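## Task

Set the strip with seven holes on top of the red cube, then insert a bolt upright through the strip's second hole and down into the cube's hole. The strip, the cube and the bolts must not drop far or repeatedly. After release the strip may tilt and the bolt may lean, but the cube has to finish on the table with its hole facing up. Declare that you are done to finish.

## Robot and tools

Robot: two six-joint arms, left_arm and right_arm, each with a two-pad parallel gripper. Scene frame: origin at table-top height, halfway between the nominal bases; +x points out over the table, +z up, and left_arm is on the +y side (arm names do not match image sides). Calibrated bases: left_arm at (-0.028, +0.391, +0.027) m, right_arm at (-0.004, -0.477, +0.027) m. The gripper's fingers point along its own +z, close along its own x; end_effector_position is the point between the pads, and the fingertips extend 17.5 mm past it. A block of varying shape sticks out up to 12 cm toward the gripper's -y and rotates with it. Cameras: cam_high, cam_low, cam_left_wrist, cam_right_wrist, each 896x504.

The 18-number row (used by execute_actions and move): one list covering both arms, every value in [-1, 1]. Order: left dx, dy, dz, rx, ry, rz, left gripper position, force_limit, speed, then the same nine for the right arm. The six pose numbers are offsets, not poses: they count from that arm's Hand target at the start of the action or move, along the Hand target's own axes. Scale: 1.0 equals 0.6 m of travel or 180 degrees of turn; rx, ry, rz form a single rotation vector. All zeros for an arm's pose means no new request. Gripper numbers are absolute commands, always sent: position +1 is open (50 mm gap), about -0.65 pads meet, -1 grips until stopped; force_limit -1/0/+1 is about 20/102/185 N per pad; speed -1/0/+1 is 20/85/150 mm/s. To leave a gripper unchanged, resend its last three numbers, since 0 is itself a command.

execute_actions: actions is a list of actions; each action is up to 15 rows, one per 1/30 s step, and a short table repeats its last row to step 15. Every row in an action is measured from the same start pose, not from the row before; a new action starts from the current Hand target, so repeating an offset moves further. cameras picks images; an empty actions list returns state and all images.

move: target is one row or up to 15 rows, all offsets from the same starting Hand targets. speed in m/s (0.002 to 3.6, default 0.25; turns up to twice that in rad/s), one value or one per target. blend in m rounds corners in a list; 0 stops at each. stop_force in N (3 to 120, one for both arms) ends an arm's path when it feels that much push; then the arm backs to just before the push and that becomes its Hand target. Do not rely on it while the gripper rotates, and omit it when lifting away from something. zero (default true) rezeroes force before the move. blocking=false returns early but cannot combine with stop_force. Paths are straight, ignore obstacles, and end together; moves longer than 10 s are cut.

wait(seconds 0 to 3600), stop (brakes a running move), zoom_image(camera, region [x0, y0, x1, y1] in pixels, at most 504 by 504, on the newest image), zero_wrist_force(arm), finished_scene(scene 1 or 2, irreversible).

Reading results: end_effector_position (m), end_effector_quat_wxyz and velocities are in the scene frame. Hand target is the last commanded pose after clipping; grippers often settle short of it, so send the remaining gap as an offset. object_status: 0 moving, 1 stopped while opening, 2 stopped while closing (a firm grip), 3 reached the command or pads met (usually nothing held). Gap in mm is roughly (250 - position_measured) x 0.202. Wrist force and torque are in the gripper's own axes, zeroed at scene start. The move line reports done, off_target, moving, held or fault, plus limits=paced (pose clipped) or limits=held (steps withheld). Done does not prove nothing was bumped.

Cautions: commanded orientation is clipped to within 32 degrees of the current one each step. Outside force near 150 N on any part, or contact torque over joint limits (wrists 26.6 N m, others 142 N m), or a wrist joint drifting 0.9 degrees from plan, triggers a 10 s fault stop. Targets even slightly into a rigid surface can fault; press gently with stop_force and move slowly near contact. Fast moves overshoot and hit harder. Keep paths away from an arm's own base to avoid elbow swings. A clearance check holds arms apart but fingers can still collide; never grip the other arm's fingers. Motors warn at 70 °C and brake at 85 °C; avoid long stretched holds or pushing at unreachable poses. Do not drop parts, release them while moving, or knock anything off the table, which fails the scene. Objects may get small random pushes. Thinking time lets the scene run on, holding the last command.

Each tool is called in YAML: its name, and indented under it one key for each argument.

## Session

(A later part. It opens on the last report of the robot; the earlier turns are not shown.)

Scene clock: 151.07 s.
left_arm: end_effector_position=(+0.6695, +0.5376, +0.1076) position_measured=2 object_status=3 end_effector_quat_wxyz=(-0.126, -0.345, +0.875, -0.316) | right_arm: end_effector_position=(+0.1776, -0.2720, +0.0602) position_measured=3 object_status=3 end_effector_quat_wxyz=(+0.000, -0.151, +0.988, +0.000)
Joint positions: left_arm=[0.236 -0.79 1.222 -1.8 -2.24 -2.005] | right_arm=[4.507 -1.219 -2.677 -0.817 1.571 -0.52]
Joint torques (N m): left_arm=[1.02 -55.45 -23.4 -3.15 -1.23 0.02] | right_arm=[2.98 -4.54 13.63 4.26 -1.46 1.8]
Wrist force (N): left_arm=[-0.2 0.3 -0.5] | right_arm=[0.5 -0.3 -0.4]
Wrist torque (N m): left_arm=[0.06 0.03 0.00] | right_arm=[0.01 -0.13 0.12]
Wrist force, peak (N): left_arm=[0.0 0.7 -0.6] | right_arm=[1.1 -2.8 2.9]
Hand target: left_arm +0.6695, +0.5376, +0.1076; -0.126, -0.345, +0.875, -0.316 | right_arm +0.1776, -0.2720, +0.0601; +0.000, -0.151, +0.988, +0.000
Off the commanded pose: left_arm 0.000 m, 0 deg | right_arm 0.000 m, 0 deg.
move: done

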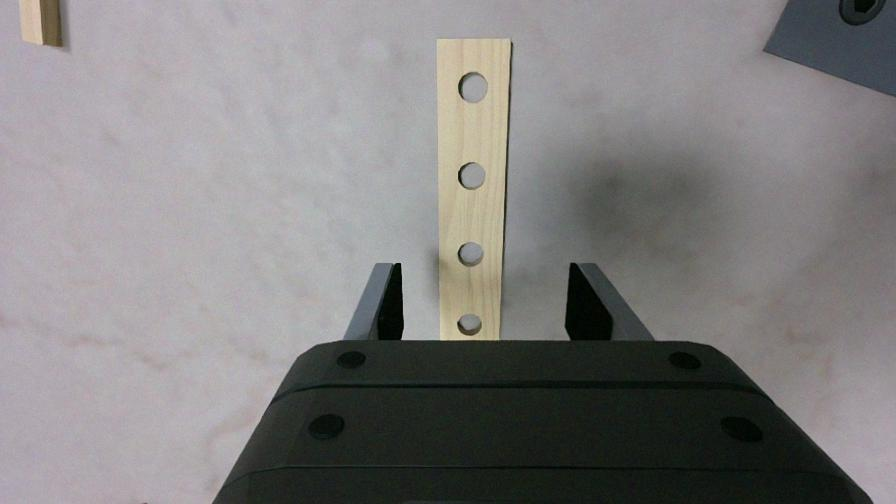

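move:
  target: [0,0,0,0,0,0,1,1,1,-0.0025,0,0.0677,0,0,0,1,-0.8,-0.7]
  speed: 0.08
  stop_force: 6

execute_actions:
  actions:
    - [[0,0,0,0,0,0,1,1,1,0,0,0,0,0,0,-1,-0.8,-0.7]]

move:
  target: [0,0,0,0,0,0,1,1,1,0,0,-0.14,0,0,0,-1,-0.8,-0.7]
  speed: 0.15
  cameras: ["cam_right_wrist"]

Scene clock: 156.17 s.
left_arm: end_effector_position=(+0.6695, +0.5376, +0.1076) position_measured=2 object_status=3 end_effector_quat_wxyz=(-0.126, -0.345, +0.875, -0.316) | right_arm: end_effector_position=(+0.1790, -0.2716, +0.0195) position_measured=3 object_status=3 end_effector_quat_wxyz=(+0.000, -0.151, +0.988, +0.000)
Joint positions: left_arm=[0.236 -0.79 1.222 -1.8 -2.24 -2.005] | right_arm=[4.502 -1.399 -2.738 -0.576 1.571 -0.526]
Joint torques (N m): left_arm=[0.8 -55.06 -23.79 -3.29 -1.28 0.13] | right_arm=[4.7 -1.15 25.12 4.14 2.01 1.06]
Wrist force (N): left_arm=[-0.2 0.2 -0.3] | right_arm=[0.5 -0.3 -0.2]
Wrist torque (N m): left_arm=[0.04 0.03 0.00] | right_arm=[0.00 -0.15 0.20]
Wrist force, peak (N): left_arm=[-0.7 0.7 -0.3] | right_arm=[0.8 0.1 -1.3]
Hand target: left_arm +0.6695, +0.5376, +0.1076; -0.126, -0.345, +0.875, -0.316 | right_arm +0.1790, -0.2716, +0.0195; +0.000, -0.151, +0.988, +0.000
Off the commanded pose: left_arm 0.000 m, 0 deg | right_arm 0.000 m, 0 deg.
move: done

Scene clock: 157.07 s.
left_arm: end_effector_position=(+0.6695, +0.5376, +0.1076) position_measured=2 object_status=3 end_effector_quat_wxyz=(-0.126, -0.345, +0.875, -0.316) | right_arm: end_effector_position=(+0.1790, -0.2716, +0.0195) position_measured=135 object_status=2 end_effector_quat_wxyz=(+0.000, -0.151, +0.988, +0.000)
Joint positions: left_arm=[0.236 -0.79 1.222 -1.8 -2.24 -2.005] | right_arm=[4.502 -1.399 -2.738 -0.576 1.571 -0.526]
Joint torques (N m): left_arm=[1.31 -54.99 -23.33 -3.31 -1.26 0.06] | right_arm=[4.44 -1.04 26.02 3.89 1.87 1.09]
Wrist force (N): left_arm=[-0.1 0.3 -0.3] | right_arm=[0.6 -0.5 0.3]
Wrist torque (N m): left_arm=[0.06 0.02 0.01] | right_arm=[-0.03 -0.16 0.19]
Wrist force, peak (N): left_arm=[-0.5 0.8 -0.1] | right_arm=[1.0 -0.5 0.0]
Hand target: left_arm +0.6695, +0.5376, +0.1076; -0.126, -0.345, +0.875, -0.316 | right_arm +0.1790, -0.2716, +0.0195; +0.000, -0.151, +0.988, +0.000
Off the commanded pose: left_arm 0.000 m, 0 deg | right_arm 0.000 m, 0 deg.
Step readings (end_effector_position of left_arm | right_arm):
0: (+0.6695, +0.5376, +0.1076) | (+0.1790, -0.2716, +0.0195)
1: (+0.6695, +0.5376, +0.1076) | (+0.1790, -0.2716, +0.0195)
2: (+0.6695, +0.5376, +0.1076) | (+0.1790, -0.2716, +0.0195)
4: (+0.6695, +0.5376, +0.1076) | (+0.1790, -0.2716, +0.0195)
8: (+0.6695, +0.5376, +0.1076) | (+0.1790, -0.2716, +0.0195)
15: (+0.6695, +0.5376, +0.1076) | (+0.1790, -0.2716, +0.0195)

Scene clock: 158.13 s.
left_arm: end_effector_position=(+0.6695, +0.5376, +0.1076) position_measured=2 object_status=3 end_effector_quat_wxyz=(-0.126, -0.345, +0.875, -0.316) | right_arm: end_effector_position=(+0.1790, -0.2715, +0.1035) position_measured=135 object_status=2 end_effector_quat_wxyz=(+0.000, -0.151, +0.988, +0.000)
Joint positions: left_arm=[0.236 -0.79 1.222 -1.8 -2.24 -2.005] | right_arm=[4.502 -1.097 -2.593 -1.023 1.571 -0.526]
Joint torques (N m): left_arm=[1.23 -55.12 -23.6 -3.26 -1.3 0.1] | right_arm=[-3.47 5.28 25.08 1.47 -1.35 -0.82]
Wrist force (N): left_arm=[-0.2 0.4 -0.3] | right_arm=[0.7 -0.6 0.3]
Wrist torque (N m): left_arm=[0.06 0.03 0.00] | right_arm=[-0.03 -0.17 0.09]
Wrist force, peak (N): left_arm=[-0.3 0.5 -0.6] | right_arm=[1.0 -0.3 2.0]
Hand target: left_arm +0.6695, +0.5376, +0.1076; -0.126, -0.345, +0.875, -0.316 | right_arm +0.1790, -0.2715, +0.1035; +0.000, -0.151, +0.988, +0.000
Off the commanded pose: left_arm 0.000 m, 0 deg | right_arm 0.000 m, 0 deg.
move: done

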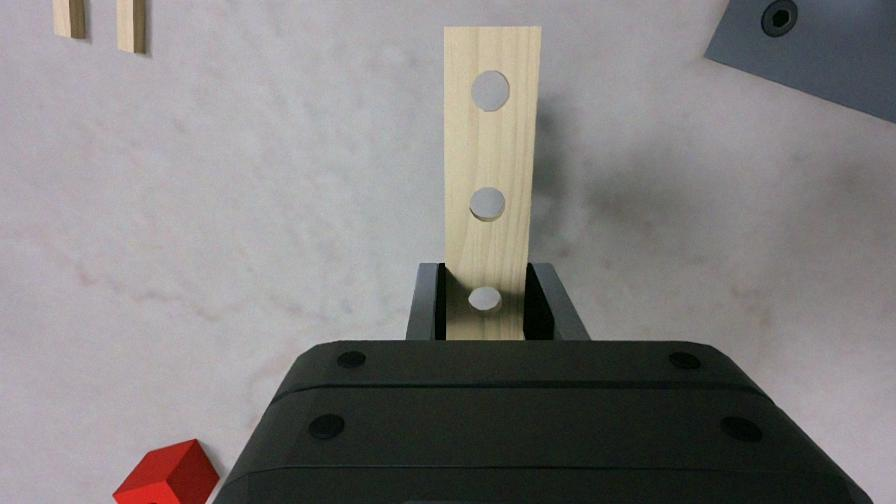

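move:
  target:
    - [0.970,-0.209,0.371,-0.2405,0.2186,0.896,1,1,1,-0.2707,0.0917,0,0,0,0,-1,-0.8,-0.7]
    - [0.970,-0.209,0.371,-0.2405,0.2186,0.896,1,1,1,-0.2707,0.0917,0.0833,0,0,0,-1,-0.8,-0.7]
  speed: [0.6,0.15]
  cameras: ["cam_left_wrist","cam_high"]

Scene clock: 183.60 s.
left_arm: end_effector_position=(+0.3292, +0.0200, +0.2500) position_measured=2 object_status=3 end_effector_quat_wxyz=(+0.000, +0.899, +0.438, +0.000) | right_arm: end_effector_position=(+0.3175, -0.1705, +0.0535) position_measured=135 object_status=2 end_effector_quat_wxyz=(+0.000, -0.151, +0.988, +0.000)
Joint positions: left_arm=[-1.076 -1.525 1.795 -1.841 -1.57 -0.403] | right_arm=[4.219 -1.728 -2.269 -0.716 1.57 -0.808]
Joint torques (N m): left_arm=[-8.87 -16.26 -18.6 -0.1 -1.41 1.39] | right_arm=[-7.44 18.32 25.63 3.96 1.63 -1.71]
Wrist force (N): left_arm=[-0.7 -0.6 -0.6] | right_arm=[0.7 0.0 0.2]
Wrist torque (N m): left_arm=[-0.28 -0.09 0.00] | right_arm=[0.06 -0.19 0.19]
Wrist force, peak (N): left_arm=[-3.0 -0.7 -1.2] | right_arm=[0.7 -0.2 2.4]
Hand target: left_arm +0.3292, +0.0200, +0.2500; +0.000, +0.899, +0.438, +0.000 | right_arm +0.3175, -0.1705, +0.0535; +0.000, -0.151, +0.988, +0.000
Off the commanded pose: left_arm 0.000 m, 0 deg | right_arm 0.000 m, 0 deg.
move: done
Images, in order (width x height): cam_high 896x504, cam_left_wrist 896x504.

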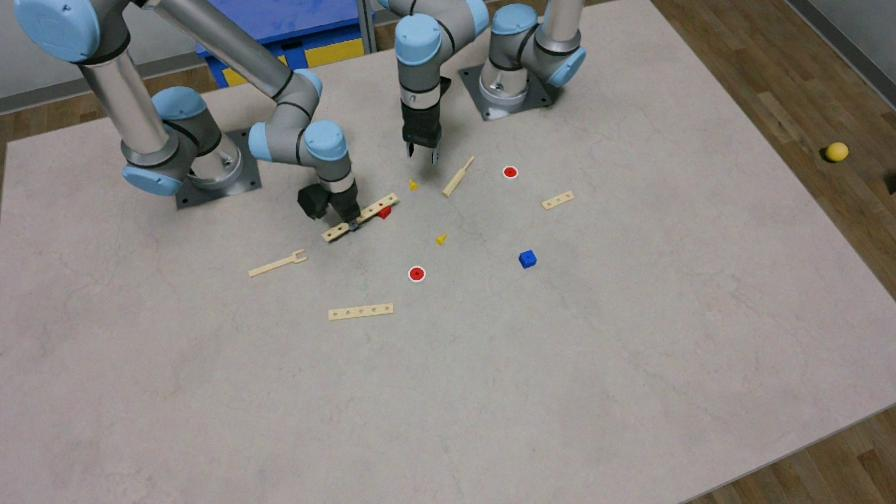

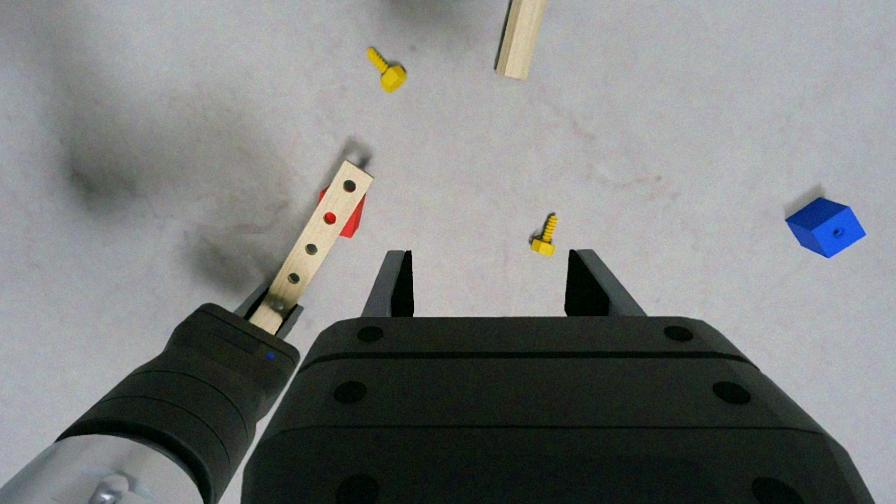

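zoom_image:
  camera: "cam_left_wrist"
  region: [280, 150, 400, 250]

zoom_image:
  camera: "cam_left_wrist"
  region: [480, 190, 620, 280]

Scaled by 4.200 from the camera's image (finer frame: 1280x720).

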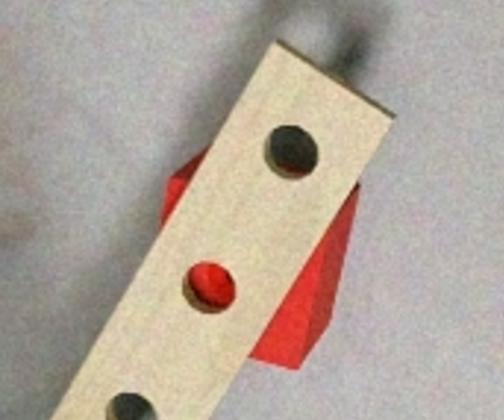

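Scaled by 3.600 from the camera's image (finer frame: 1280x720).

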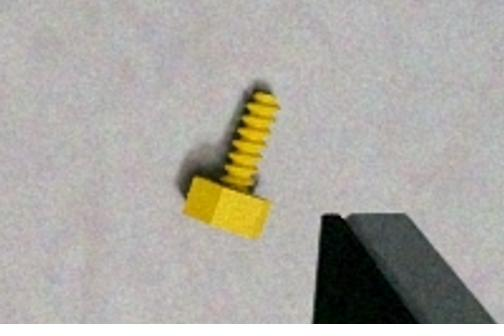

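move:
  target: [0,0,0,0,0,0,1,1,1,0,0,0.0125,0,0,0,-1,-0.8,-0.7]
  speed: 0.01
  stop_force: 3

move:
  target: [-0.1165,-0.030,0.258,0.066,-0.2096,-0.782,1,1,1,0,0,0,0,0,0,-1,-0.8,-0.7]
  speed: 0.4
  cameras: ["cam_left_wrist","cam_high"]

Scene clock: 202.07 s.
left_arm: end_effector_position=(+0.3292, +0.0200, +0.2500) position_measured=2 object_status=3 end_effector_quat_wxyz=(+0.000, +0.899, +0.438, +0.000) | right_arm: end_effector_position=(+0.3175, -0.1705, +0.0478) position_measured=135 object_status=2 end_effector_quat_wxyz=(+0.000, -0.151, +0.988, +0.000)
Joint positions: left_arm=[-1.076 -1.525 1.795 -1.841 -1.57 -0.403] | right_arm=[4.219 -1.742 -2.274 -0.697 1.57 -0.808]
Joint torques (N m): left_arm=[-9.27 -16.59 -18.13 -0.11 1.85 1.39] | right_arm=[-5.57 29.38 26.87 3.66 0.28 -2]
Wrist force (N): left_arm=[-0.6 -0.7 -0.5] | right_arm=[0.7 -0.4 -2.7]
Wrist torque (N m): left_arm=[-0.29 -0.11 -0.01] | right_arm=[-0.24 -0.19 0.20]
Wrist force, peak (N): left_arm=[-0.9 -0.8 -0.8] | right_arm=[0.4 -0.7 -3.9]
Hand target: left_arm +0.3292, +0.0200, +0.2500; +0.000, +0.899, +0.438, +0.000 | right_arm +0.3175, -0.1705, +0.0478; +0.000, -0.151, +0.988, +0.000 (not the last commanded pose)
Off the commanded pose: left_arm 0.000 m, 0 deg | right_arm 0.002 m, 0 deg.
move: contact (right_arm)

Scene clock: 205.83 s.
left_arm: end_effector_position=(+0.2720, -0.0241, +0.0951) position_measured=2 object_status=3 end_effector_quat_wxyz=(+0.039, -0.142, +0.955, -0.256) | right_arm: end_effector_position=(+0.3175, -0.1705, +0.0478) position_measured=135 object_status=2 end_effector_quat_wxyz=(+0.000, -0.151, +0.988, +0.000)
Joint positions: left_arm=[-1.195 -1.38 2.413 -3.125 -1.615 -3.064] | right_arm=[4.219 -1.742 -2.274 -0.697 1.57 -0.808]
Joint torques (N m): left_arm=[13.78 -34.1 -22.52 -2.09 -2.66 -1.49] | right_arm=[0 29.54 26.4 3.49 0.33 -1.81]
Wrist force (N): left_arm=[-0.7 -0.6 0.4] | right_arm=[0.7 -0.2 -3.5]
Wrist torque (N m): left_arm=[-0.10 -0.06 -0.10] | right_arm=[-0.20 -0.21 0.19]
Wrist force, peak (N): left_arm=[-1.5 -1.6 0.1] | right_arm=[0.7 -0.2 -3.5]
Hand target: left_arm +0.2721, -0.0241, +0.0952; +0.039, -0.142, +0.955, -0.256 | right_arm +0.3175, -0.1705, +0.0478; +0.000, -0.151, +0.988, +0.000
Off the commanded pose: left_arm 0.000 m, 0 deg | right_arm 0.000 m, 0 deg.
move: done
Images, in order (width x height): cam_high 896x504, cam_left_wrist 896x504.

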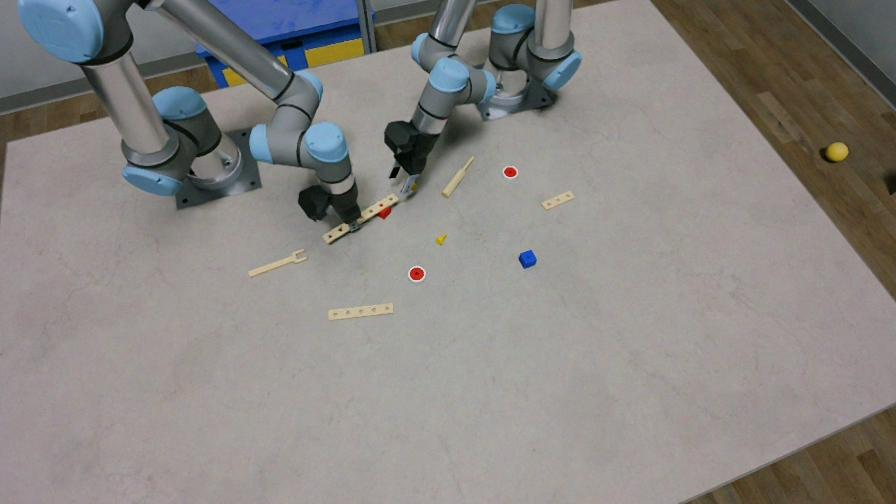

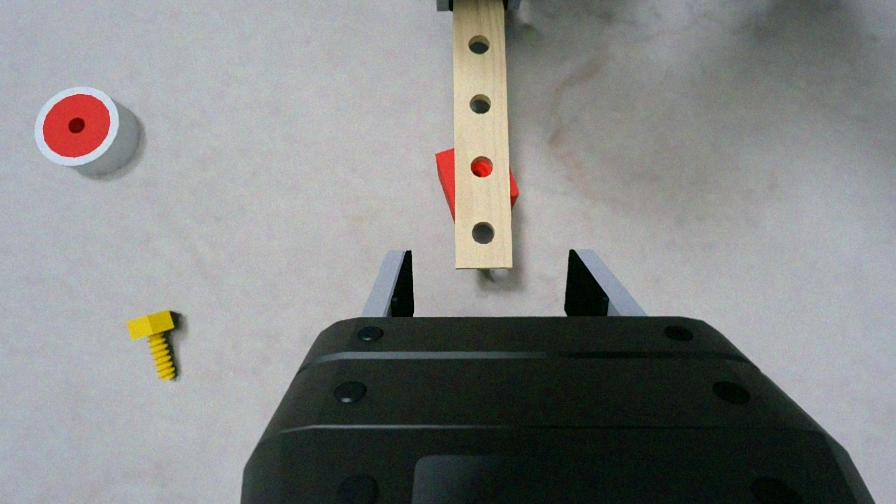

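zoom_image:
  camera: "cam_left_wrist"
  region: [430, 130, 530, 210]

Scaled by 5.040 from the camera's image (finer frame: 1280x720).

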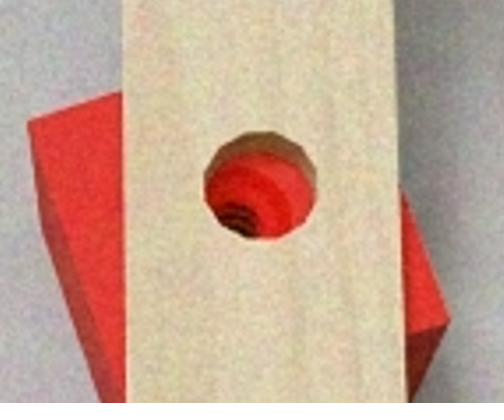

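move:
  target:
    - [0,0,0,0,0,0,1,1,1,0,0,-0.005,0,0,0,-1,-0.8,-0.7]
    - [0,0,0,0,0,0,1,1,1,-0.0033,0.0017,-0.005,0,0,0,-1,-0.8,-0.7]
  speed: 0.03

move:
  target: [0,0,0,0,0,0,1,1,1,0,0,0.009,0,0,0,-1,-0.8,-0.7]
  speed: 0.01
  stop_force: 3
  cameras: ["cam_left_wrist"]

zoom_image:
  camera: "cam_left_wrist"
  region: [430, 130, 530, 210]

Scene clock: 212.60 s.
left_arm: end_effector_position=(+0.2721, -0.0241, +0.0952) position_measured=2 object_status=3 end_effector_quat_wxyz=(+0.039, -0.142, +0.955, -0.256) | right_arm: end_effector_position=(+0.3192, -0.1688, +0.0508) position_measured=135 object_status=2 end_effector_quat_wxyz=(+0.000, -0.151, +0.988, +0.000)
Joint positions: left_arm=[-1.195 -1.38 2.413 -3.126 -1.615 -3.064] | right_arm=[4.218 -1.739 -2.265 -0.708 1.57 -0.81]
Joint torques (N m): left_arm=[13.87 -34.74 -22.26 -4.89 -2.91 -0.5] | right_arm=[-0.89 31.03 9.94 2.05 0.22 -0.5]
Wrist force (N): left_arm=[-0.9 -0.3 0.2] | right_arm=[0.5 0.1 0.3]
Wrist torque (N m): left_arm=[-0.07 -0.03 -0.08] | right_arm=[0.06 -0.16 0.21]
Wrist force, peak (N): left_arm=[-1.0 -0.6 0.2] | right_arm=[0.4 -0.3 -3.5]
Hand target: left_arm +0.2721, -0.0241, +0.0952; +0.039, -0.142, +0.955, -0.256 | right_arm +0.3191, -0.1689, +0.0508; +0.000, -0.151, +0.988, +0.000
Off the commanded pose: left_arm 0.000 m, 0 deg | right_arm 0.000 m, 0 deg.
move: done

Scene clock: 213.97 s.
left_arm: end_effector_position=(+0.2721, -0.0241, +0.0952) position_measured=2 object_status=3 end_effector_quat_wxyz=(+0.039, -0.142, +0.955, -0.256) | right_arm: end_effector_position=(+0.3191, -0.1689, +0.0478) position_measured=135 object_status=2 end_effector_quat_wxyz=(+0.000, -0.151, +0.988, +0.000)
Joint positions: left_arm=[-1.195 -1.38 2.413 -3.126 -1.615 -3.064] | right_arm=[4.218 -1.746 -2.268 -0.698 1.57 -0.81]
Joint torques (N m): left_arm=[13.44 -34.83 -22.51 -2.55 -2.96 0.97] | right_arm=[-0.72 30.23 26.75 3.59 0.17 0.37]
Wrist force (N): left_arm=[-0.8 -0.3 0.0] | right_arm=[0.7 -0.1 -2.9]
Wrist torque (N m): left_arm=[-0.07 -0.05 -0.07] | right_arm=[-0.19 -0.19 0.22]
Wrist force, peak (N): left_arm=[-0.7 -0.7 0.3] | right_arm=[0.4 -0.7 -3.5]
Hand target: left_arm +0.2721, -0.0241, +0.0952; +0.039, -0.142, +0.955, -0.256 | right_arm +0.3191, -0.1689, +0.0479; +0.000, -0.151, +0.988, +0.000 (not the last commanded pose)
Off the commanded pose: left_arm 0.000 m, 0 deg | right_arm 0.002 m, 0 deg.
move: contact (right_arm)

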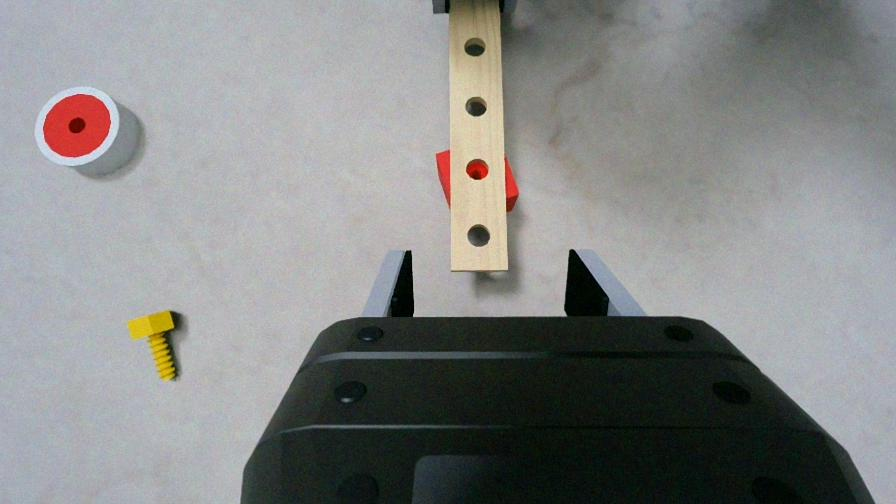

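Scaled by 5.040 from the camera's image (finer frame: 1280x720).

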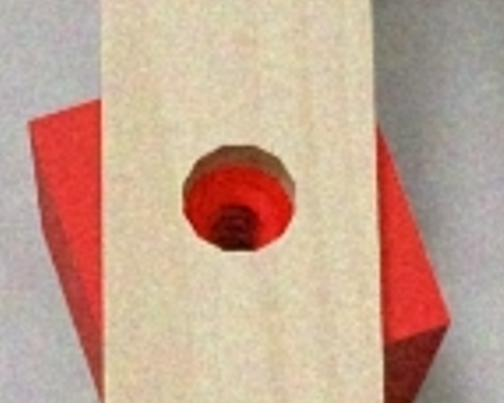

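move:
  target:
    - [0,-0.05,-0.0866,0,0,0,1,1,1,0,0,0,0,0,0,-1,-0.8,-0.7]
    - [-0.2614,0.0223,-0.0418,-0.0388,0.2323,0.8668,1,1,1,0,0,0,0,0,0,-1,-0.8,-0.7]
  speed: [0.3,0.5]
  blend: [0.03,0]
  cameras: ["cam_left_wrist","cam_right_wrist"]

zoom_image:
  camera: "cam_left_wrist"
  region: [400, 150, 580, 310]

Scene clock: 229.20 s.
left_arm: end_effector_position=(+0.4150, +0.0447, +0.1102) position_measured=2 object_status=3 end_effector_quat_wxyz=(+0.000, +0.951, +0.309, +0.000) | right_arm: end_effector_position=(+0.3191, -0.1689, +0.0479) position_measured=135 object_status=2 end_effector_quat_wxyz=(+0.000, -0.151, +0.988, +0.000)
Joint positions: left_arm=[-0.913 -1.271 1.885 -2.185 -1.57 0.04] | right_arm=[4.218 -1.746 -2.268 -0.698 1.57 -0.81]
Joint torques (N m): left_arm=[8.2 -41.5 -27.72 -0.43 -2.79 1.6] | right_arm=[-6.86 30.64 26.9 3.67 0.27 -1.56]
Wrist force (N): left_arm=[-0.6 -1.1 -0.5] | right_arm=[0.6 -0.1 -2.8]
Wrist torque (N m): left_arm=[-0.30 -0.11 0.03] | right_arm=[-0.17 -0.17 0.23]
Wrist force, peak (N): left_arm=[-0.8 1.5 3.7] | right_arm=[0.8 -0.1 -3.3]
Hand target: left_arm +0.4150, +0.0448, +0.1103; +0.000, +0.951, +0.309, +0.000 | right_arm +0.3191, -0.1689, +0.0479; +0.000, -0.151, +0.988, +0.000
Off the commanded pose: left_arm 0.000 m, 0 deg | right_arm 0.000 m, 0 deg.
move: done

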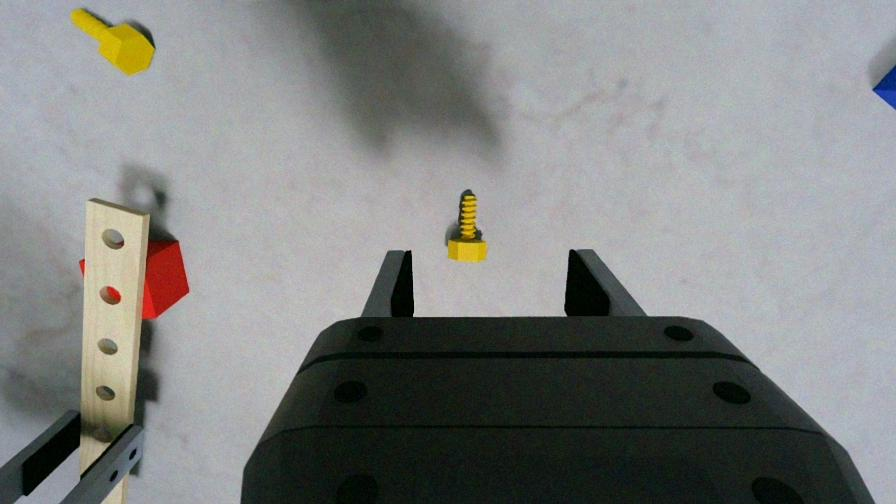

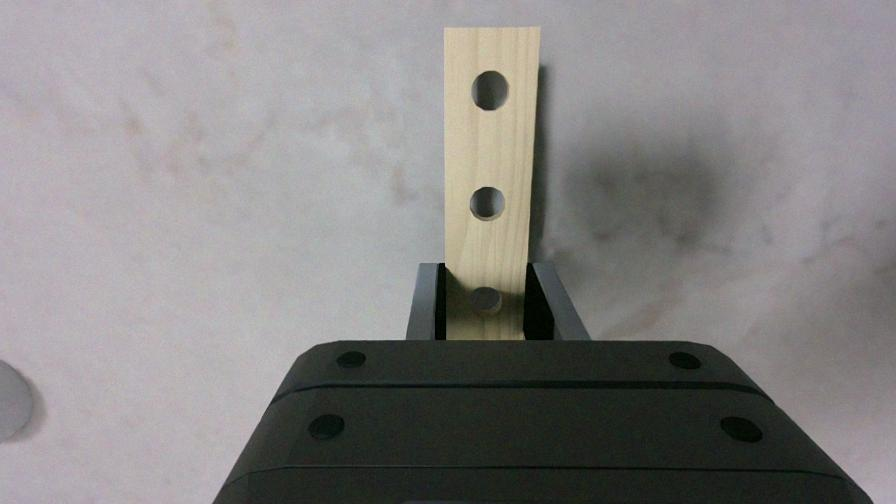

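Scaled by 2.800 from the camera's image (finer frame: 1280x720).

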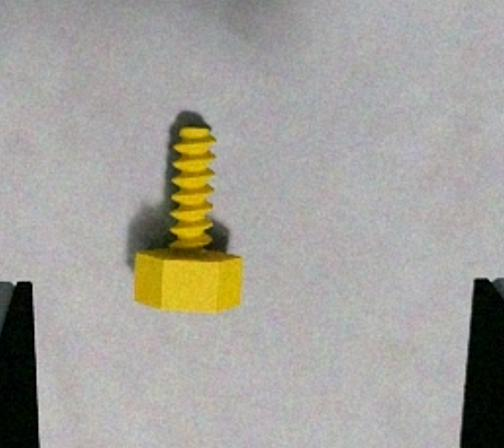

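move:
  target: [-0.005,0.089,0.0825,0.2222,0,0,1,-0.9,-0.7,0,0,0,0,0,0,-1,-0.8,-0.7]
  speed: 0.3
  cameras: ["cam_left_wrist"]

zoom_image:
  camera: "cam_left_wrist"
  region: [400, 150, 580, 310]

Scene clock: 245.23 s.
left_arm: end_effector_position=(+0.4306, +0.0203, +0.0832) position_measured=2 object_status=3 end_effector_quat_wxyz=(-0.179, +0.934, +0.303, -0.057) | right_arm: end_effector_position=(+0.3191, -0.1689, +0.0479) position_measured=135 object_status=2 end_effector_quat_wxyz=(+0.000, -0.151, +0.988, +0.000)
Joint positions: left_arm=[-0.923 -0.997 1.489 -1.684 -1.558 0.028] | right_arm=[4.218 -1.746 -2.268 -0.698 1.57 -0.81]
Joint torques (N m): left_arm=[10.68 -55 -22.25 -3.58 -1.77 -0.67] | right_arm=[-6.95 30.51 26.2 3.63 0.17 -1.59]
Wrist force (N): left_arm=[-0.9 -0.7 0.0] | right_arm=[0.2 -0.1 -2.7]
Wrist torque (N m): left_arm=[-0.13 -0.03 0.05] | right_arm=[-0.17 -0.12 0.22]
Wrist force, peak (N): left_arm=[-3.3 4.1 6.6] | right_arm=[0.8 -0.6 -3.2]
Hand target: left_arm +0.4307, +0.0203, +0.0832; -0.179, +0.934, +0.303, -0.057 (not the last commanded pose) | right_arm +0.3191, -0.1689, +0.0479; +0.000, -0.151, +0.988, +0.000
Off the commanded pose: left_arm 0.033 m, 18 deg | right_arm 0.000 m, 0 deg.
move: held (left_arm; a check stopped the path); limits=held
pose unreachable (left arm): on one or more control steps of this call, first in action 0 (counted from 0), this arm could not follow its commanded pose, so it was not sent that pose on those steps. It may still have moved: this result reports where it is.
cause: moving toward the commanded pose would bring a part of the arm too close to another arm (a part of this arm just beyond joint 3 (elbow) and a part of the right arm just beyond its joint 5 (wrist 2), 16 mm apart when this arm was first held).

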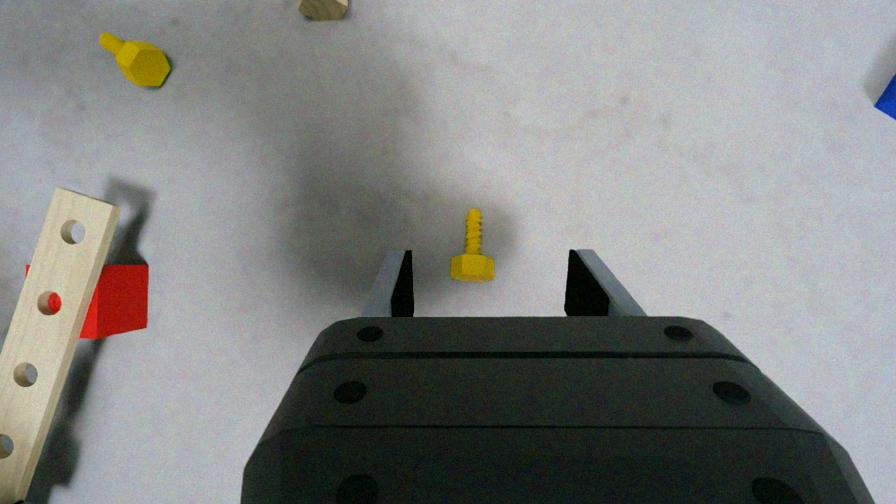

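Scaled by 2.800 from the camera's image (finer frame: 1280x720).

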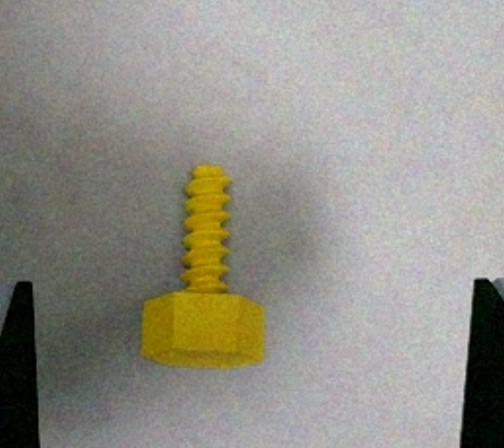

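move:
  target:
    - [0,0,0,0,0,0,1,-0.9,-0.7,0,0,-0.13,0,0,0,-1,-0.8,-0.7]
    - [0,0,0,0,0,0,1,-0.9,-0.7,0,-0.333,-0.13,0,0,0,-1,-0.8,-0.7]
  speed: [0.1,0.4]
  blend: [0.01,0]

move:
  target: [-0.002,0.052,0.0196,0.1022,0,0,1,-0.9,-0.7,0,0,0,0,0,0,-1,-0.8,-0.7]
  speed: 0.3
  cameras: ["cam_left_wrist"]

zoom_image:
  camera: "cam_left_wrist"
  region: [400, 150, 580, 310]

Scene clock: 255.60 s.
left_arm: end_effector_position=(+0.4307, +0.0203, +0.0832) position_measured=2 object_status=3 end_effector_quat_wxyz=(-0.179, +0.934, +0.303, -0.057) | right_arm: end_effector_position=(+0.3789, -0.3594, +0.1260) position_measured=135 object_status=2 end_effector_quat_wxyz=(+0.000, -0.151, +0.988, +0.000)
Joint positions: left_arm=[-0.923 -0.997 1.489 -1.684 -1.558 0.028] | right_arm=[3.79 -1.472 -2.287 -0.954 1.57 -1.238]
Joint torques (N m): left_arm=[13.87 -35.91 -29.22 0.64 -2.89 1.16] | right_arm=[-6.9 23.51 15.34 2.81 -1.05 -1.66]
Wrist force (N): left_arm=[-0.7 -0.2 0.1] | right_arm=[1.4 -0.4 -0.1]
Wrist torque (N m): left_arm=[-0.05 -0.06 0.05] | right_arm=[0.01 -0.31 0.08]
Wrist force, peak (N): left_arm=[-1.1 -0.7 0.3] | right_arm=[1.5 -5.0 0.0]
Hand target: left_arm +0.4307, +0.0203, +0.0832; -0.179, +0.934, +0.303, -0.057 | right_arm +0.3789, -0.3595, +0.1259; +0.000, -0.151, +0.988, +0.000
Off the commanded pose: left_arm 0.000 m, 0 deg | right_arm 0.000 m, 0 deg.
move: done

Scene clock: 256.67 s.
left_arm: end_effector_position=(+0.4441, -0.0004, +0.0608) position_measured=2 object_status=3 end_effector_quat_wxyz=(-0.326, +0.894, +0.290, -0.105) | right_arm: end_effector_position=(+0.3789, -0.3595, +0.1259) position_measured=135 object_status=2 end_effector_quat_wxyz=(+0.000, -0.151, +0.988, +0.000)
Joint positions: left_arm=[-0.929 -0.71 1.082 -1.244 -1.554 0.019] | right_arm=[3.79 -1.472 -2.287 -0.954 1.57 -1.238]
Joint torques (N m): left_arm=[10.22 -48.47 -29.64 1.25 -2.92 1.39] | right_arm=[-7.01 23.18 15.48 4.15 -1.68 -2.25]
Wrist force (N): left_arm=[-1.1 -0.1 0.0] | right_arm=[1.0 -0.4 -0.1]
Wrist torque (N m): left_arm=[-0.02 -0.02 0.04] | right_arm=[0.01 -0.26 0.10]
Wrist force, peak (N): left_arm=[-1.7 1.7 0.2] | right_arm=[1.4 -0.1 -0.2]
Hand target: left_arm +0.4442, -0.0003, +0.0608; -0.326, +0.894, +0.290, -0.105 | right_arm +0.3789, -0.3595, +0.1259; +0.000, -0.151, +0.988, +0.000
Off the commanded pose: left_arm 0.000 m, 0 deg | right_arm 0.000 m, 0 deg.
move: done

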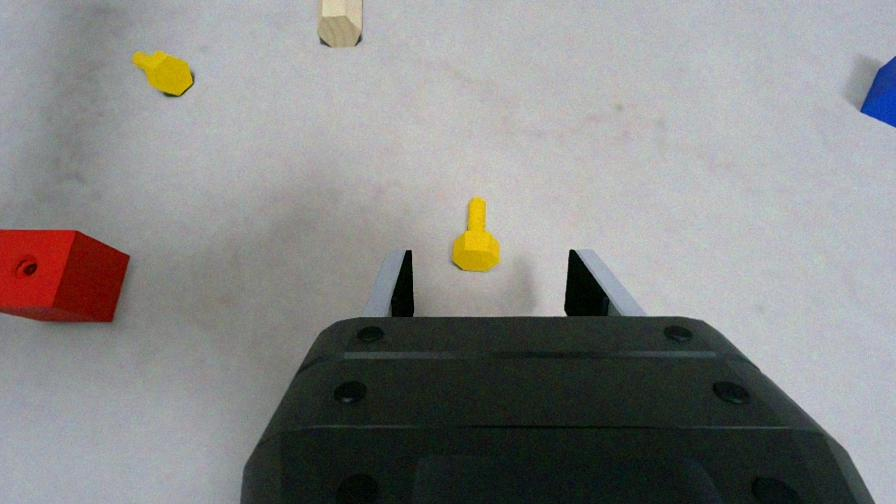

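Scaled by 2.800 from the camera's image (finer frame: 1280x720).

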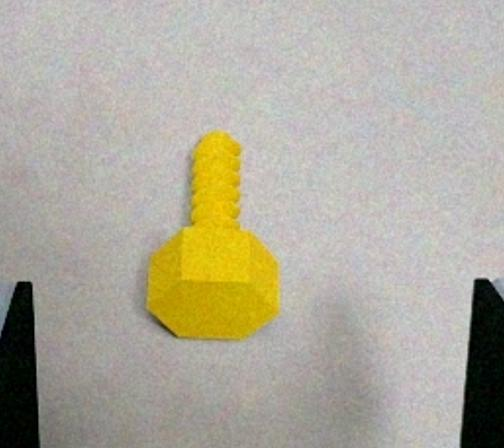

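move:
  target: [-0.0015,0,0.0825,0,0,0,1,-0.9,-0.7,0,0,0,0,0,0,-1,-0.8,-0.7]
  speed: 0.05
  stop_force: 5

execute_actions:
  actions:
    - [[0,0,0,0,0,0,-1,-0.9,-0.9,0,0,0,0,0,0,-1,-0.8,-0.7]]
    - [[0,0,0,0,0,0,-1,-0.9,-0.9,0,0,0,0,0,0,-1,-0.8,-0.7]]
  cameras: ["cam_left_wrist"]

zoom_image:
  camera: "cam_left_wrist"
  region: [400, 190, 580, 350]

Scene clock: 263.20 s.
left_arm: end_effector_position=(+0.4248, +0.0250, +0.0229) position_measured=2 object_status=3 end_effector_quat_wxyz=(-0.326, +0.894, +0.290, -0.105) | right_arm: end_effector_position=(+0.3789, -0.3595, +0.1259) position_measured=135 object_status=2 end_effector_quat_wxyz=(+0.000, -0.151, +0.988, +0.000)
Joint positions: left_arm=[-0.929 -0.742 1.25 -1.38 -1.554 0.019] | right_arm=[3.79 -1.472 -2.287 -0.954 1.57 -1.238]
Joint torques (N m): left_arm=[-8.19 -43.38 -22.42 2.15 -1.46 -1.11] | right_arm=[-7.45 23.18 15.13 4.09 -1.65 -2.01]
Wrist force (N): left_arm=[-0.8 -0.6 0.5] | right_arm=[1.1 -0.2 -0.2]
Wrist torque (N m): left_arm=[-0.09 -0.06 0.05] | right_arm=[0.05 -0.26 0.09]
Wrist force, peak (N): left_arm=[-1.7 -0.6 0.0] | right_arm=[1.6 -0.5 0.1]
Hand target: left_arm +0.4248, +0.0250, +0.0229; -0.326, +0.894, +0.290, -0.105 | right_arm +0.3789, -0.3595, +0.1259; +0.000, -0.151, +0.988, +0.000
Off the commanded pose: left_arm 0.000 m, 0 deg | right_arm 0.000 m, 0 deg.
move: done

Scene clock: 264.60 s.
left_arm: end_effector_position=(+0.4248, +0.0250, +0.0229) position_measured=159 object_status=0 end_effector_quat_wxyz=(-0.326, +0.894, +0.290, -0.105) | right_arm: end_effector_position=(+0.3789, -0.3595, +0.1259) position_measured=135 object_status=2 end_effector_quat_wxyz=(+0.000, -0.151, +0.988, +0.000)
Joint positions: left_arm=[-0.929 -0.742 1.25 -1.38 -1.554 0.019] | right_arm=[3.79 -1.472 -2.287 -0.954 1.57 -1.238]
Joint torques (N m): left_arm=[-8.62 -43.05 -18.13 2.07 0.21 -1.09] | right_arm=[-7.22 23.35 15.39 4.1 -1.59 -2.08]
Wrist force (N): left_arm=[-1.0 -0.4 0.5] | right_arm=[1.1 0.0 0.0]
Wrist torque (N m): left_arm=[-0.06 -0.03 0.06] | right_arm=[0.08 -0.26 0.09]
Wrist force, peak (N): left_arm=[-1.4 -0.3 0.4] | right_arm=[1.4 -0.4 -0.1]
Hand target: left_arm +0.4248, +0.0250, +0.0229; -0.326, +0.894, +0.290, -0.105 | right_arm +0.3789, -0.3595, +0.1259; +0.000, -0.151, +0.988, +0.000
Off the commanded pose: left_arm 0.000 m, 0 deg | right_arm 0.000 m, 0 deg.
Step readings (end_effector_position of left_arm | right_arm):
0: (+0.4248, +0.0250, +0.0229) | (+0.3789, -0.3595, +0.1259)
1: (+0.4248, +0.0250, +0.0229) | (+0.3789, -0.3595, +0.1259)
2: (+0.4248, +0.0250, +0.0229) | (+0.3789, -0.3595, +0.1259)
4: (+0.4248, +0.0250, +0.0229) | (+0.3789, -0.3595, +0.1259)
8: (+0.4248, +0.0250, +0.0229) | (+0.3789, -0.3595, +0.1259)
15: (+0.4248, +0.0250, +0.0229) | (+0.3789, -0.3595, +0.1259)
16: (+0.4248, +0.0250, +0.0229) | (+0.3789, -0.3595, +0.1259)
17: (+0.4248, +0.0250, +0.0229) | (+0.3789, -0.3595, +0.1259)
19: (+0.4248, +0.0250, +0.0229) | (+0.3789, -0.3595, +0.1259)
23: (+0.4248, +0.0250, +0.0229) | (+0.3789, -0.3595, +0.1259)
30: (+0.4248, +0.0250, +0.0229) | (+0.3789, -0.3595, +0.1259)

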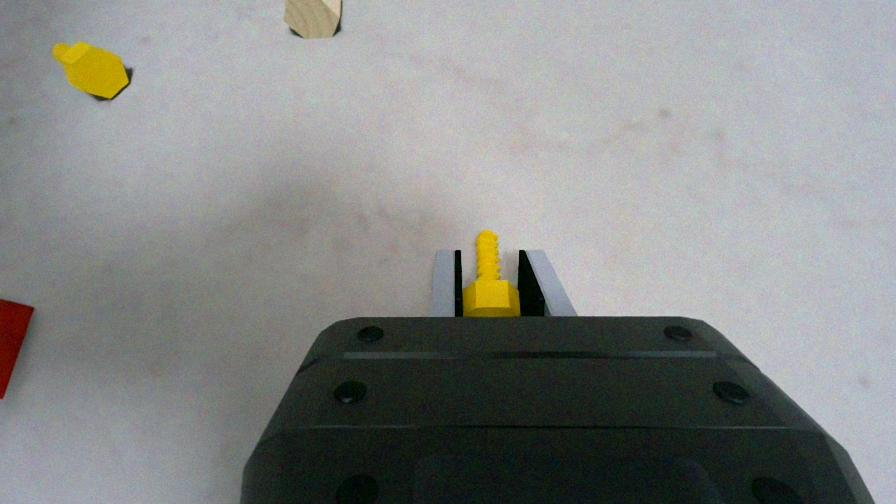

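Scaled by 2.800 from the camera's image (finer frame: 1280x720).

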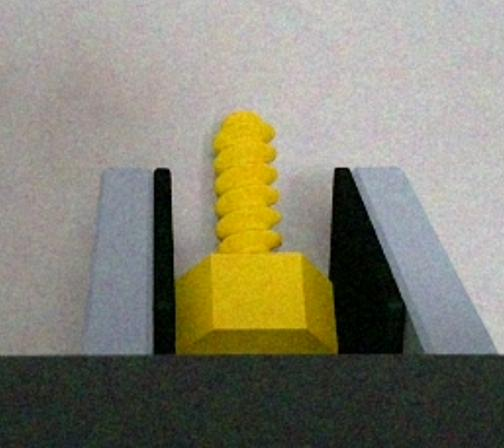

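move:
  target: [0,-0.0964,-0.1149,0,0,0,-1,-0.9,-0.9,0,0,0,0,0,0,-1,-0.8,-0.7]
  speed: 0.15

move:
  target: [0,0,0,-0.43,0,0,-1,-0.9,-0.9,0,0,0,0,0,0,-1,-0.8,-0.7]
  speed: 0.4
  cameras: ["cam_left_wrist","cam_high"]

zoom_image:
  camera: "cam_left_wrist"
  region: [400, 190, 580, 350]

Scene clock: 272.40 s.
left_arm: end_effector_position=(+0.4248, +0.0248, +0.1129) position_measured=159 object_status=2 end_effector_quat_wxyz=(-0.326, +0.894, +0.290, -0.105) | right_arm: end_effector_position=(+0.3789, -0.3595, +0.1259) position_measured=135 object_status=2 end_effector_quat_wxyz=(+0.000, -0.151, +0.988, +0.000)
Joint positions: left_arm=[-0.929 -0.834 1.168 -1.206 -1.554 0.018] | right_arm=[3.79 -1.472 -2.287 -0.954 1.57 -1.238]
Joint torques (N m): left_arm=[-11.45 -44.4 -19.45 -1.64 -2.72 -1.39] | right_arm=[-6.8 22.58 15.4 4.04 -1.61 -2.05]
Wrist force (N): left_arm=[-0.7 -0.4 0.1] | right_arm=[0.9 -0.3 0.0]
Wrist torque (N m): left_arm=[-0.07 -0.07 0.06] | right_arm=[0.02 -0.24 0.10]
Wrist force, peak (N): left_arm=[-1.1 1.5 2.3] | right_arm=[1.5 -0.3 0.2]
Hand target: left_arm +0.4248, +0.0248, +0.1129; -0.326, +0.894, +0.290, -0.105 | right_arm +0.3789, -0.3595, +0.1259; +0.000, -0.151, +0.988, +0.000
Off the commanded pose: left_arm 0.000 m, 0 deg | right_arm 0.000 m, 0 deg.
move: done

Scene clock: 274.67 s.
left_arm: end_effector_position=(+0.4248, +0.0249, +0.1128) position_measured=159 object_status=2 end_effector_quat_wxyz=(+0.304, +0.901, +0.292, +0.099) | right_arm: end_effector_position=(+0.3789, -0.3595, +0.1259) position_measured=135 object_status=2 end_effector_quat_wxyz=(+0.000, -0.151, +0.988, +0.000)
Joint positions: left_arm=[-0.909 -1.263 2.289 -3.248 -1.597 0.036] | right_arm=[3.79 -1.472 -2.287 -0.954 1.57 -1.238]
Joint torques (N m): left_arm=[-5.32 -36.73 -12.96 -6.32 2.67 -0.74] | right_arm=[-7.28 22.66 14.76 4.14 -1.63 -2.04]
Wrist force (N): left_arm=[0.0 -1.0 -1.1] | right_arm=[1.0 -0.4 -0.2]
Wrist torque (N m): left_arm=[-0.46 -0.15 0.02] | right_arm=[0.02 -0.25 0.10]
Wrist force, peak (N): left_arm=[-0.1 -2.2 -1.0] | right_arm=[1.4 -0.6 -0.2]
Hand target: left_arm +0.4248, +0.0248, +0.1129; +0.304, +0.901, +0.292, +0.099 | right_arm +0.3789, -0.3595, +0.1259; +0.000, -0.151, +0.988, +0.000
Off the commanded pose: left_arm 0.000 m, 0 deg | right_arm 0.000 m, 0 deg.
move: done
Images, in order (width x height): cam_high 896x504, cam_left_wrist 896x504.

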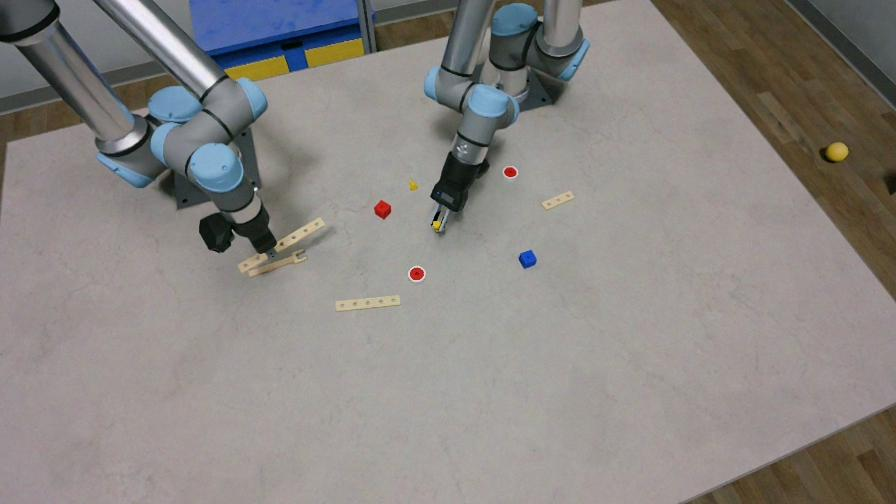

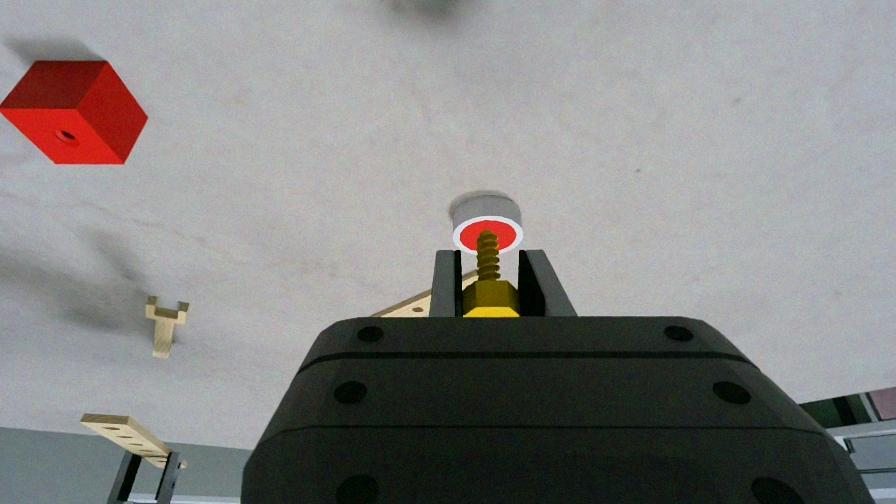

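Scaled by 2.800 from the camera's image (finer frame: 1280x720).

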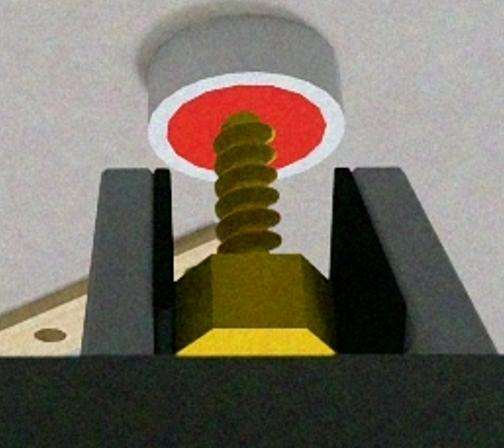

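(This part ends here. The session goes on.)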